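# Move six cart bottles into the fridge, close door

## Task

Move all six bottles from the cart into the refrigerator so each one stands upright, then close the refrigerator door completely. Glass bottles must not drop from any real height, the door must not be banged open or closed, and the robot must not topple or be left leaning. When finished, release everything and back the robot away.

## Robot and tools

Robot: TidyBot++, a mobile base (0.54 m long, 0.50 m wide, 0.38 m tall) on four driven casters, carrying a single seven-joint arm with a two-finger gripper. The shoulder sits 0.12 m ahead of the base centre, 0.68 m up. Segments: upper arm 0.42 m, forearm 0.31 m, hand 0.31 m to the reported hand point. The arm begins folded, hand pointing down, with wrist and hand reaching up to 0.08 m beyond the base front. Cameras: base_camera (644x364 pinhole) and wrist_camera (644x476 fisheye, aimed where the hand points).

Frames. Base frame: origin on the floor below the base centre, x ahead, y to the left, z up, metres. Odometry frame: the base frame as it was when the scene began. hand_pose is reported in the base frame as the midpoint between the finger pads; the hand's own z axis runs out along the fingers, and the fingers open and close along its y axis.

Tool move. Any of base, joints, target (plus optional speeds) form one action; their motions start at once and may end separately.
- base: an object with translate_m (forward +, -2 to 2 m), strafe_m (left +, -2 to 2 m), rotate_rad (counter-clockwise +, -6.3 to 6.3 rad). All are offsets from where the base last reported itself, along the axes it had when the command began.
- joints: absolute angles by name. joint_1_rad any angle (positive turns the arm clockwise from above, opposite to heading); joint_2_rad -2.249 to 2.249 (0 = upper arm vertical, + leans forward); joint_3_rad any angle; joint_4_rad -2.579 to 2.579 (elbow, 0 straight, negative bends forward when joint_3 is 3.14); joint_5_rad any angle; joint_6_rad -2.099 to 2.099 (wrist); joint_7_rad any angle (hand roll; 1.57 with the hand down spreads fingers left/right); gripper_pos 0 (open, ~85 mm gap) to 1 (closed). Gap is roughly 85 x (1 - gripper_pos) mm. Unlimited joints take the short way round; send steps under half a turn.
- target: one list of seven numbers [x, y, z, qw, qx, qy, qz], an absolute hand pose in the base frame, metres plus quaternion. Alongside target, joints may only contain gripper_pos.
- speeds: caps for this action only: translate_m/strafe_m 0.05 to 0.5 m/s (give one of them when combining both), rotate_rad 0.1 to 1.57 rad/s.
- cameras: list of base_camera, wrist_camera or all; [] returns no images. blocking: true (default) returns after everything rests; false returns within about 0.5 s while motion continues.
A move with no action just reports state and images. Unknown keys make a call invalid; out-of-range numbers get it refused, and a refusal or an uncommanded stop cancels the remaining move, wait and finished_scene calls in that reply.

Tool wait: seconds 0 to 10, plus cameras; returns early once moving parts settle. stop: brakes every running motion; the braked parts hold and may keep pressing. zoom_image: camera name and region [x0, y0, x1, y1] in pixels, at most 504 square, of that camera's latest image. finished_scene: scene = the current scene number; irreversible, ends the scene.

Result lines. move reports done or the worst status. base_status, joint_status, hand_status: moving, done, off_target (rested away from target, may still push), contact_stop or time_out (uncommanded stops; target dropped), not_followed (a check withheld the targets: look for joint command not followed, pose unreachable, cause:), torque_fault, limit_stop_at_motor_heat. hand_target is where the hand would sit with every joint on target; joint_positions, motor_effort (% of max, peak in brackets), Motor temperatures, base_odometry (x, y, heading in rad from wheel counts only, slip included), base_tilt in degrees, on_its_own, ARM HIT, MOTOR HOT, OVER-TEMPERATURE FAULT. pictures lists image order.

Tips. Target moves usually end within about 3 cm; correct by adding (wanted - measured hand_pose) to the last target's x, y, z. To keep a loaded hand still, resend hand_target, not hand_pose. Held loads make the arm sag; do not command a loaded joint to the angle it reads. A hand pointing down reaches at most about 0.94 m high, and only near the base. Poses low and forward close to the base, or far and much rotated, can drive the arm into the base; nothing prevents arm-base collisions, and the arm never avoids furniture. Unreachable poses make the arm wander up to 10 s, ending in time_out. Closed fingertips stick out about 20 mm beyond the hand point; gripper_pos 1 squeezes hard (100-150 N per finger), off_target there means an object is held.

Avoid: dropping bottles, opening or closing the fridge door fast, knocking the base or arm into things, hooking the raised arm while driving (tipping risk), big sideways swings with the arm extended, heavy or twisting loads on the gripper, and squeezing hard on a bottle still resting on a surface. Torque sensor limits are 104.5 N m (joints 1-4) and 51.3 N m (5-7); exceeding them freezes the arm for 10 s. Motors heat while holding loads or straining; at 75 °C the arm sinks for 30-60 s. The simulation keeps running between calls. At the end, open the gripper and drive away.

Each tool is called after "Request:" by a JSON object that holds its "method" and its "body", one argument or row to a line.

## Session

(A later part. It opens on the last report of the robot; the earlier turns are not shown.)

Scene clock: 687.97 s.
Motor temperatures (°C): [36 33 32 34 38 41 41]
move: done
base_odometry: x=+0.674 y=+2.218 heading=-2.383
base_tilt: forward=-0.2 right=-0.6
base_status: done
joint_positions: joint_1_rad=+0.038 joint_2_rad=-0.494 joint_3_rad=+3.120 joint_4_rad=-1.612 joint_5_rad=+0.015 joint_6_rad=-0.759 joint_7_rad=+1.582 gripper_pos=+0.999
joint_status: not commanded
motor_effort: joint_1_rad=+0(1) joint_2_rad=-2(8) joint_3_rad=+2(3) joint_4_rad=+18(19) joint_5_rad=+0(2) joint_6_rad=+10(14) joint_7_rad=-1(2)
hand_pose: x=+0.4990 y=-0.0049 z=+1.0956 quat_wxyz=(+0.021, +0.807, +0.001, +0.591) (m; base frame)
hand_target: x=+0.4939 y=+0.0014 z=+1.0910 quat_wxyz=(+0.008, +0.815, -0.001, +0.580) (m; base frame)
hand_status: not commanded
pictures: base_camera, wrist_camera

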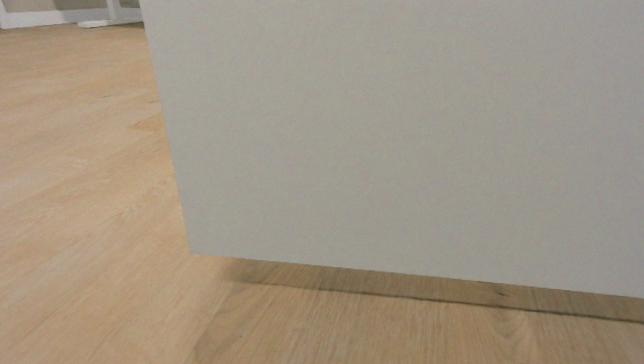

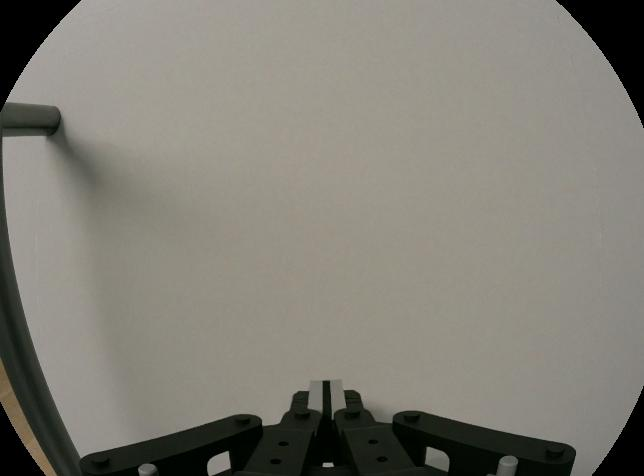

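Request:
{"method": "move", "body": {
  "base": {"translate_m":0.155,"strafe_m":0.165,"rotate_rad":-0.38},
  "speeds": {"translate_m":0.1,"rotate_rad":0.16}
}}

Request:
{"method": "move", "body": {
  "base": {"translate_m":0.155,"strafe_m":0.165,"rotate_rad":-0.36},
  "speeds": {"translate_m":0.1,"rotate_rad":0.16}
}}

Scene clock: 693.17 s.
Motor temperatures (°C): [36 33 32 34 38 41 41]
move: done
base_odometry: x=+0.675 y=+1.991 heading=-2.762
base_tilt: forward=-0.1 right=-0.7
base_status: done
joint_positions: joint_1_rad=+0.038 joint_2_rad=-0.505 joint_3_rad=+3.120 joint_4_rad=-1.611 joint_5_rad=+0.015 joint_6_rad=-0.767 joint_7_rad=+1.582 gripper_pos=+0.999
joint_status: not commanded
motor_effort: joint_1_rad=+0(1) joint_2_rad=-2(4) joint_3_rad=+2(3) joint_4_rad=+18(19) joint_5_rad=+0(2) joint_6_rad=+9(14) joint_7_rad=+0(2)
hand_pose: x=+0.4935 y=-0.0046 z=+1.0978 quat_wxyz=(+0.021, +0.806, +0.002, +0.592) (m; base frame)
hand_target: x=+0.4939 y=+0.0014 z=+1.0910 quat_wxyz=(+0.008, +0.815, -0.001, +0.580) (m; base frame)
hand_status: not commanded
pictures: base_camera, wrist_camera

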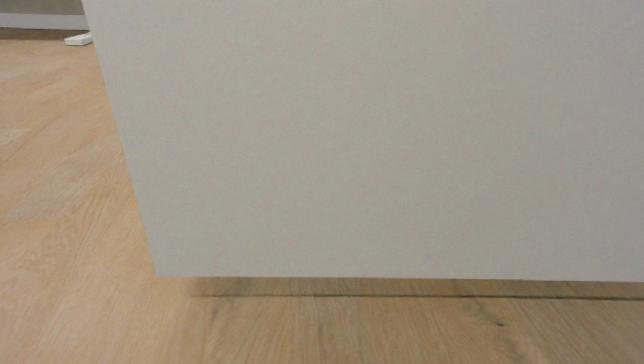

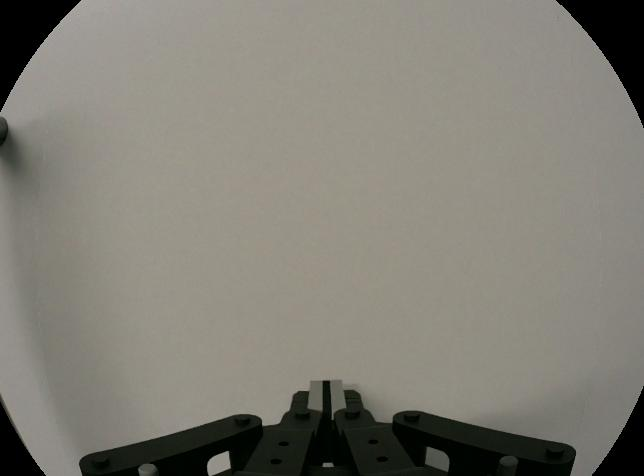

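Scene clock: 696.00 s.
Motor temperatures (°C): [36 33 32 34 38 41 41]
move: done
base_odometry: x=+0.592 y=+1.781 heading=-3.123
base_tilt: forward=-0.1 right=-0.7
base_status: done
joint_positions: joint_1_rad=+0.038 joint_2_rad=-0.503 joint_3_rad=+3.120 joint_4_rad=-1.611 joint_5_rad=+0.015 joint_6_rad=-0.769 joint_7_rad=+1.582 gripper_pos=+0.999
joint_status: not commanded
motor_effort: joint_1_rad=+0(1) joint_2_rad=-2(4) joint_3_rad=+1(3) joint_4_rad=+19(19) joint_5_rad=+1(2) joint_6_rad=+9(12) joint_7_rad=-2(2)
hand_pose: x=+0.4939 y=-0.0046 z=+1.0967 quat_wxyz=(+0.021, +0.807, +0.002, +0.591) (m; base frame)
hand_target: x=+0.4939 y=+0.0014 z=+1.0910 quat_wxyz=(+0.008, +0.815, -0.001, +0.580) (m; base frame)
hand_status: not commanded
pictures: base_camera, wrist_camera

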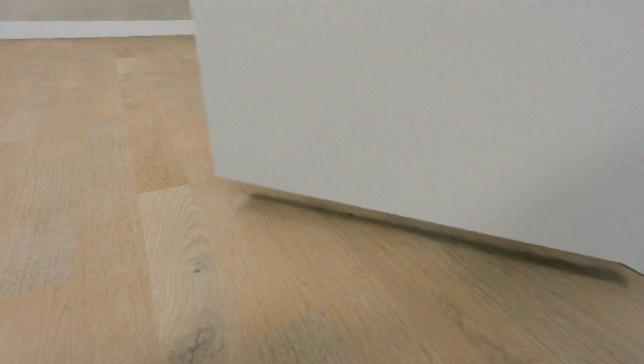

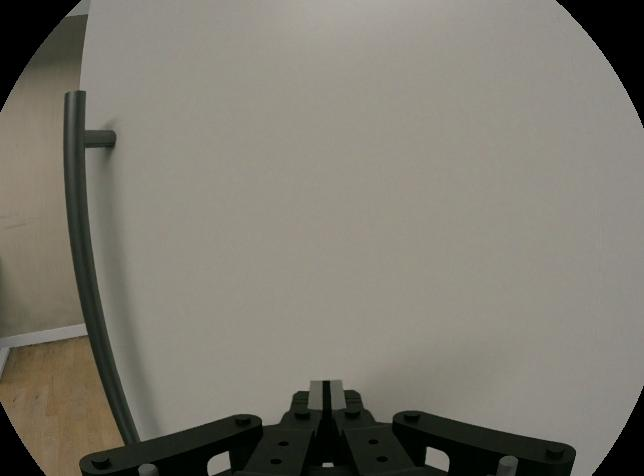

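Request:
{"method": "wait", "body": {
  "seconds": 1.0
}}

Scene clock: 697.87 s.
Motor temperatures (°C): [36 33 32 34 38 41 41]
base_odometry: x=+0.592 y=+1.781 heading=-3.123
base_tilt: forward=-0.2 right=-0.7
base_status: done
joint_positions: joint_1_rad=+0.038 joint_2_rad=-0.503 joint_3_rad=+3.120 joint_4_rad=-1.611 joint_5_rad=+0.015 joint_6_rad=-0.769 joint_7_rad=+1.582 gripper_pos=+0.999
joint_status: not commanded
motor_effort: joint_1_rad=+0(1) joint_2_rad=-2(4) joint_3_rad=+2(3) joint_4_rad=+19(19) joint_5_rad=+0(2) joint_6_rad=+9(12) joint_7_rad=-1(2)
hand_pose: x=+0.4939 y=-0.0046 z=+1.0967 quat_wxyz=(+0.021, +0.807, +0.002, +0.591) (m; base frame)
hand_target: x=+0.4939 y=+0.0014 z=+1.0910 quat_wxyz=(+0.008, +0.815, -0.001, +0.580) (m; base frame)
hand_status: not commanded
wait: 1.00 s; at rest from the start
pictures: base_camera, wrist_camera

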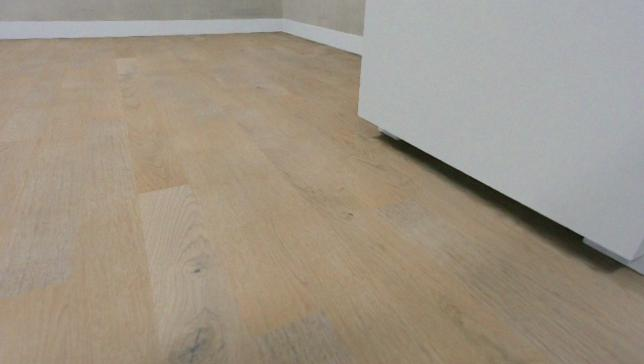

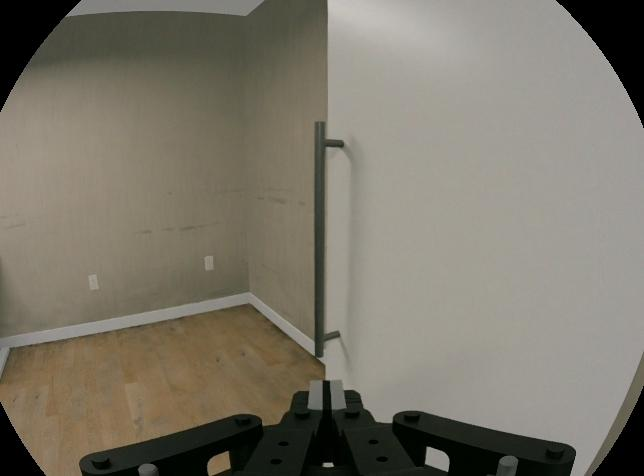

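Request:
{"method": "move", "body": {
  "base": {"translate_m":0.664,"strafe_m":0.44,"rotate_rad":-1.13},
  "speeds": {"translate_m":0.25,"rotate_rad":0.4}
}}

Scene clock: 705.60 s.
Motor temperatures (°C): [36 33 32 34 38 41 41]
move: done
base_odometry: x=-0.063 y=+1.328 heading=+2.029
base_tilt: forward=-0.1 right=-0.8
base_status: done
joint_positions: joint_1_rad=+0.038 joint_2_rad=-0.501 joint_3_rad=+3.118 joint_4_rad=-1.611 joint_5_rad=+0.015 joint_6_rad=-0.769 joint_7_rad=+1.582 gripper_pos=+0.999
joint_status: not commanded
motor_effort: joint_1_rad=+0(1) joint_2_rad=-2(3) joint_3_rad=+1(3) joint_4_rad=+19(19) joint_5_rad=+1(1) joint_6_rad=+9(10) joint_7_rad=-1(2)
hand_pose: x=+0.4948 y=-0.0040 z=+1.0959 quat_wxyz=(+0.021, +0.807, +0.002, +0.590) (m; base frame)
hand_target: x=+0.4939 y=+0.0014 z=+1.0910 quat_wxyz=(+0.008, +0.815, -0.001, +0.580) (m; base frame)
hand_status: not commanded
pictures: base_camera, wrist_camera

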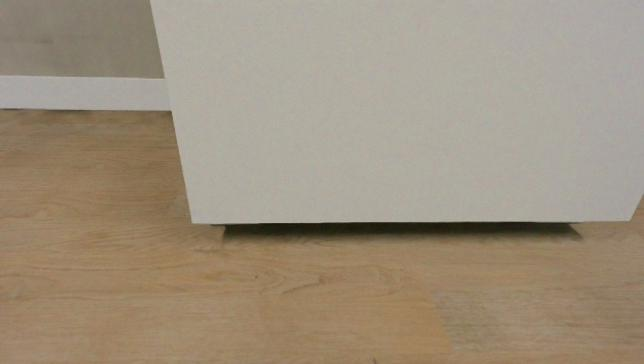

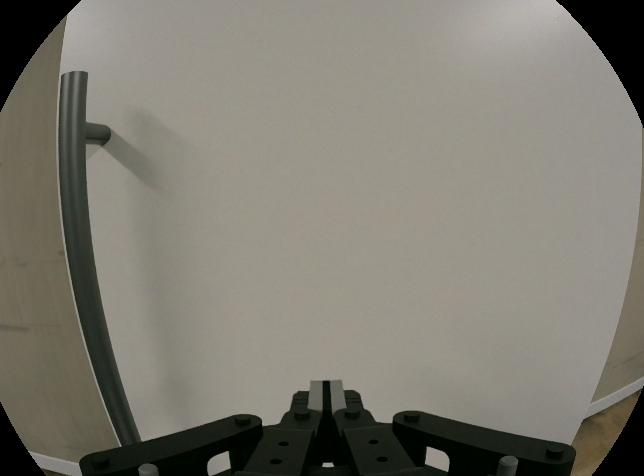

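Request:
{"method": "move", "body": {
  "base": {"translate_m":0.06,"strafe_m":0.03},
  "speeds": {"translate_m":0.1},
  "cameras": ["wrist_camera"]
}}

Request:
{"method": "move", "body": {
  "base": {"translate_m":0.04},
  "speeds": {"translate_m":0.05},
  "cameras": ["wrist_camera"]
}}

Scene clock: 709.13 s.
Motor temperatures (°C): [36 33 32 34 38 41 41]
move: done
base_odometry: x=-0.117 y=+1.369 heading=+2.029
base_tilt: forward=-0.1 right=-0.7
base_status: done
joint_positions: joint_1_rad=+0.038 joint_2_rad=-0.495 joint_3_rad=+3.119 joint_4_rad=-1.611 joint_5_rad=+0.015 joint_6_rad=-0.769 joint_7_rad=+1.582 gripper_pos=+0.999
joint_status: not commanded
motor_effort: joint_1_rad=+0(0) joint_2_rad=-2(5) joint_3_rad=+1(3) joint_4_rad=+18(19) joint_5_rad=+0(1) joint_6_rad=+9(10) joint_7_rad=+0(2)
hand_pose: x=+0.4973 y=-0.0041 z=+1.0936 quat_wxyz=(+0.021, +0.809, +0.002, +0.587) (m; base frame)
hand_target: x=+0.4939 y=+0.0014 z=+1.0910 quat_wxyz=(+0.008, +0.815, -0.001, +0.580) (m; base frame)
hand_status: not commanded
pictures: wrist_camera

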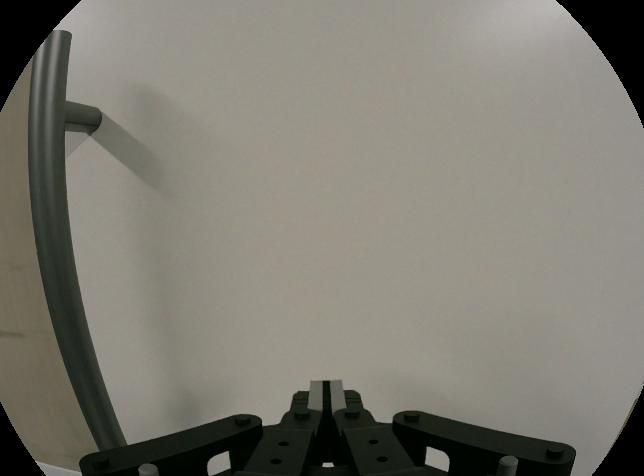

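Scene clock: 710.40 s.
Motor temperatures (°C): [36 33 32 34 38 41 41]
move: done
base_odometry: x=-0.135 y=+1.405 heading=+2.030
base_tilt: forward=-0.1 right=-0.7
base_status: done
joint_positions: joint_1_rad=+0.038 joint_2_rad=-0.495 joint_3_rad=+3.119 joint_4_rad=-1.611 joint_5_rad=+0.015 joint_6_rad=-0.769 joint_7_rad=+1.582 gripper_pos=+0.999
joint_status: not commanded
motor_effort: joint_1_rad=+0(0) joint_2_rad=-2(6) joint_3_rad=+0(2) joint_4_rad=+18(19) joint_5_rad=+1(1) joint_6_rad=+9(10) joint_7_rad=+0(2)
hand_pose: x=+0.4973 y=-0.0041 z=+1.0936 quat_wxyz=(+0.021, +0.809, +0.002, +0.587) (m; base frame)
hand_target: x=+0.4939 y=+0.0014 z=+1.0910 quat_wxyz=(+0.008, +0.815, -0.001, +0.580) (m; base frame)
hand_status: not commanded
pictures: wrist_camera

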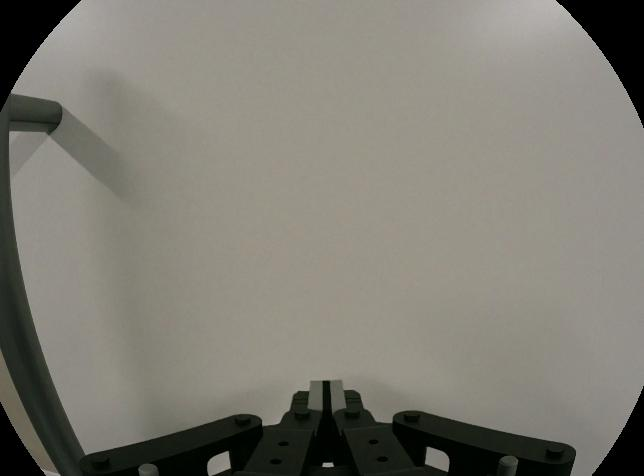

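Request:
{"method": "move", "body": {
  "base": {"translate_m":0.04},
  "speeds": {"translate_m":0.05},
  "cameras": ["wrist_camera"]
}}

Request:
{"method": "move", "body": {
  "base": {"translate_m":0.03},
  "speeds": {"translate_m":0.05},
  "cameras": ["wrist_camera"]
}}

Scene clock: 713.73 s.
Motor temperatures (°C): [36 33 32 34 38 41 41]
move: done
base_odometry: x=-0.153 y=+1.440 heading=+2.030
base_tilt: forward=-0.1 right=-0.7
base_status: done
joint_positions: joint_1_rad=+0.038 joint_2_rad=-0.530 joint_3_rad=+3.119 joint_4_rad=-1.610 joint_5_rad=+0.015 joint_6_rad=-0.803 joint_7_rad=+1.582 gripper_pos=+0.999
joint_status: not commanded
motor_effort: joint_1_rad=-1(1) joint_2_rad=+5(6) joint_3_rad=+0(3) joint_4_rad=+20(21) joint_5_rad=-1(1) joint_6_rad=+16(19) joint_7_rad=-1(2)
hand_pose: x=+0.4795 y=-0.0039 z=+1.0972 quat_wxyz=(+0.021, +0.808, +0.002, +0.588) (m; base frame)
hand_target: x=+0.4939 y=+0.0014 z=+1.0910 quat_wxyz=(+0.008, +0.815, -0.001, +0.580) (m; base frame)
hand_status: not commanded
pictures: wrist_camera

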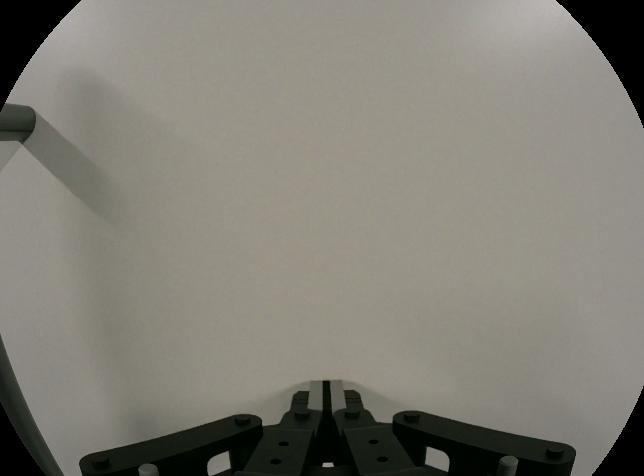

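Scene clock: 714.83 s.
Motor temperatures (°C): [36 33 32 34 38 41 41]
move: done
base_odometry: x=-0.166 y=+1.467 heading=+2.030
base_tilt: forward=-0.2 right=-0.7
base_status: done
joint_positions: joint_1_rad=+0.038 joint_2_rad=-0.585 joint_3_rad=+3.120 joint_4_rad=-1.610 joint_5_rad=+0.015 joint_6_rad=-0.861 joint_7_rad=+1.582 gripper_pos=+0.999
joint_status: not commanded
motor_effort: joint_1_rad=-2(2) joint_2_rad=+17(20) joint_3_rad=-2(2) joint_4_rad=+20(23) joint_5_rad=-2(3) joint_6_rad=+23(28) joint_7_rad=-1(2)
hand_pose: x=+0.4511 y=-0.0040 z=+1.0990 quat_wxyz=(+0.022, +0.809, +0.001, +0.587) (m; base frame)
hand_target: x=+0.4939 y=+0.0014 z=+1.0910 quat_wxyz=(+0.008, +0.815, -0.001, +0.580) (m; base frame)
hand_status: not commanded
pictures: wrist_camera

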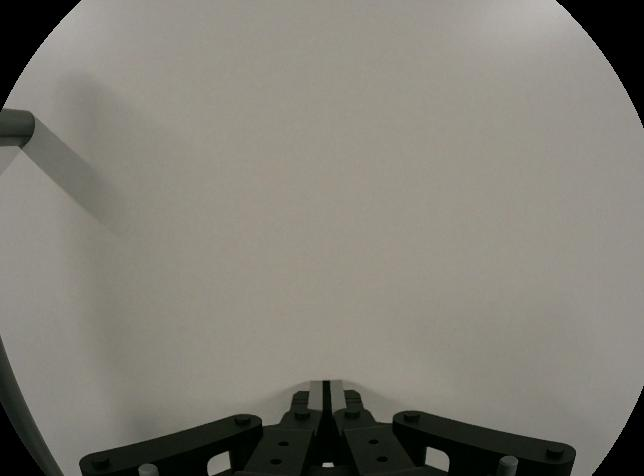

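Door rigid — closed. Back off.

Request:
{"method": "move", "body": {
  "base": {"translate_m":-0.5},
  "speeds": {"translate_m":0.2}
}}

Request:
{"method": "wait", "body": {
  "seconds": 0.5
}}

Scene clock: 719.17 s.
Motor temperatures (°C): [36 33 32 34 38 41 41]
move: done
base_odometry: x=+0.056 y=+1.018 heading=+2.029
base_tilt: forward=-0.2 right=-0.7
base_status: done
joint_positions: joint_1_rad=+0.038 joint_2_rad=-0.497 joint_3_rad=+3.119 joint_4_rad=-1.597 joint_5_rad=+0.015 joint_6_rad=-0.832 joint_7_rad=+1.582 gripper_pos=+0.999
joint_status: not commanded
motor_effort: joint_1_rad=+0(1) joint_2_rad=-2(17) joint_3_rad=+1(3) joint_4_rad=+19(19) joint_5_rad=+1(2) joint_6_rad=+9(22) joint_7_rad=-1(2)
hand_pose: x=+0.4896 y=-0.0046 z=+1.0838 quat_wxyz=(+0.020, +0.823, +0.001, +0.568) (m; base frame)
hand_target: x=+0.4939 y=+0.0014 z=+1.0910 quat_wxyz=(+0.008, +0.815, -0.001, +0.580) (m; base frame)
hand_status: not commanded
pictures: base_camera, wrist_camera

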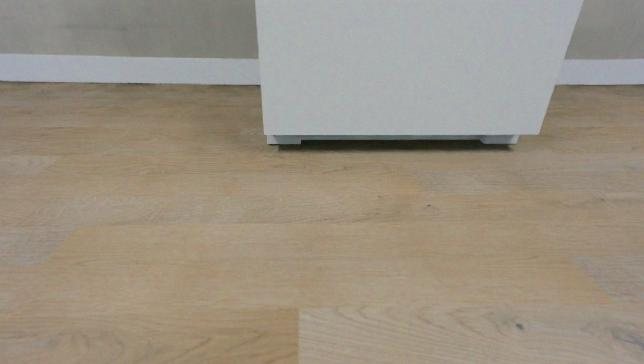

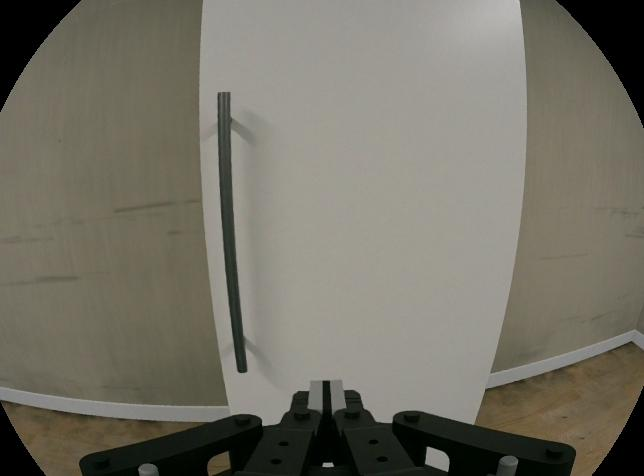

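Scene clock: 719.67 s.
Motor temperatures (°C): [36 33 32 34 38 41 41]
base_odometry: x=+0.056 y=+1.018 heading=+2.029
base_tilt: forward=-0.2 right=-0.7
base_status: done
joint_positions: joint_1_rad=+0.038 joint_2_rad=-0.497 joint_3_rad=+3.119 joint_4_rad=-1.597 joint_5_rad=+0.015 joint_6_rad=-0.832 joint_7_rad=+1.582 gripper_pos=+0.999
joint_status: not commanded
motor_effort: joint_1_rad=+0(1) joint_2_rad=-2(17) joint_3_rad=+1(3) joint_4_rad=+18(19) joint_5_rad=+1(2) joint_6_rad=+9(22) joint_7_rad=+0(2)
hand_pose: x=+0.4896 y=-0.0046 z=+1.0838 quat_wxyz=(+0.020, +0.823, +0.001, +0.568) (m; base frame)
hand_target: x=+0.4939 y=+0.0014 z=+1.0910 quat_wxyz=(+0.008, +0.815, -0.001, +0.580) (m; base frame)
hand_status: not commanded
wait: 0.50 s; at rest by 0.27 s
pictures: base_camera, wrist_camera

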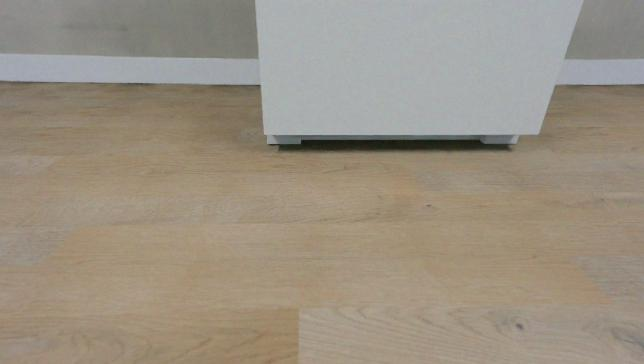

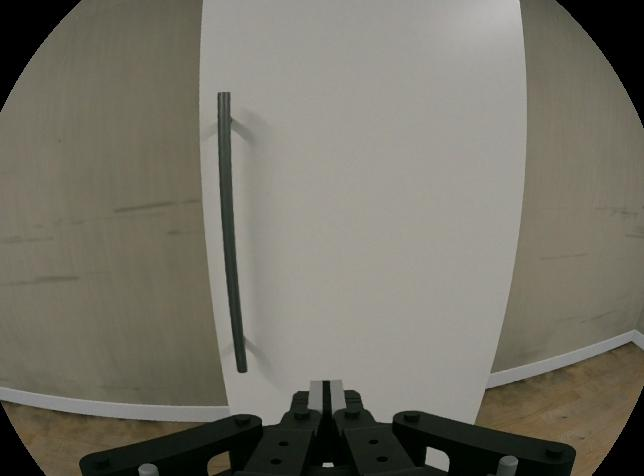

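Closed.

Request:
{"method": "finished_scene", "body": {
  "scene": 2
}}

The scene is finished: the task was done.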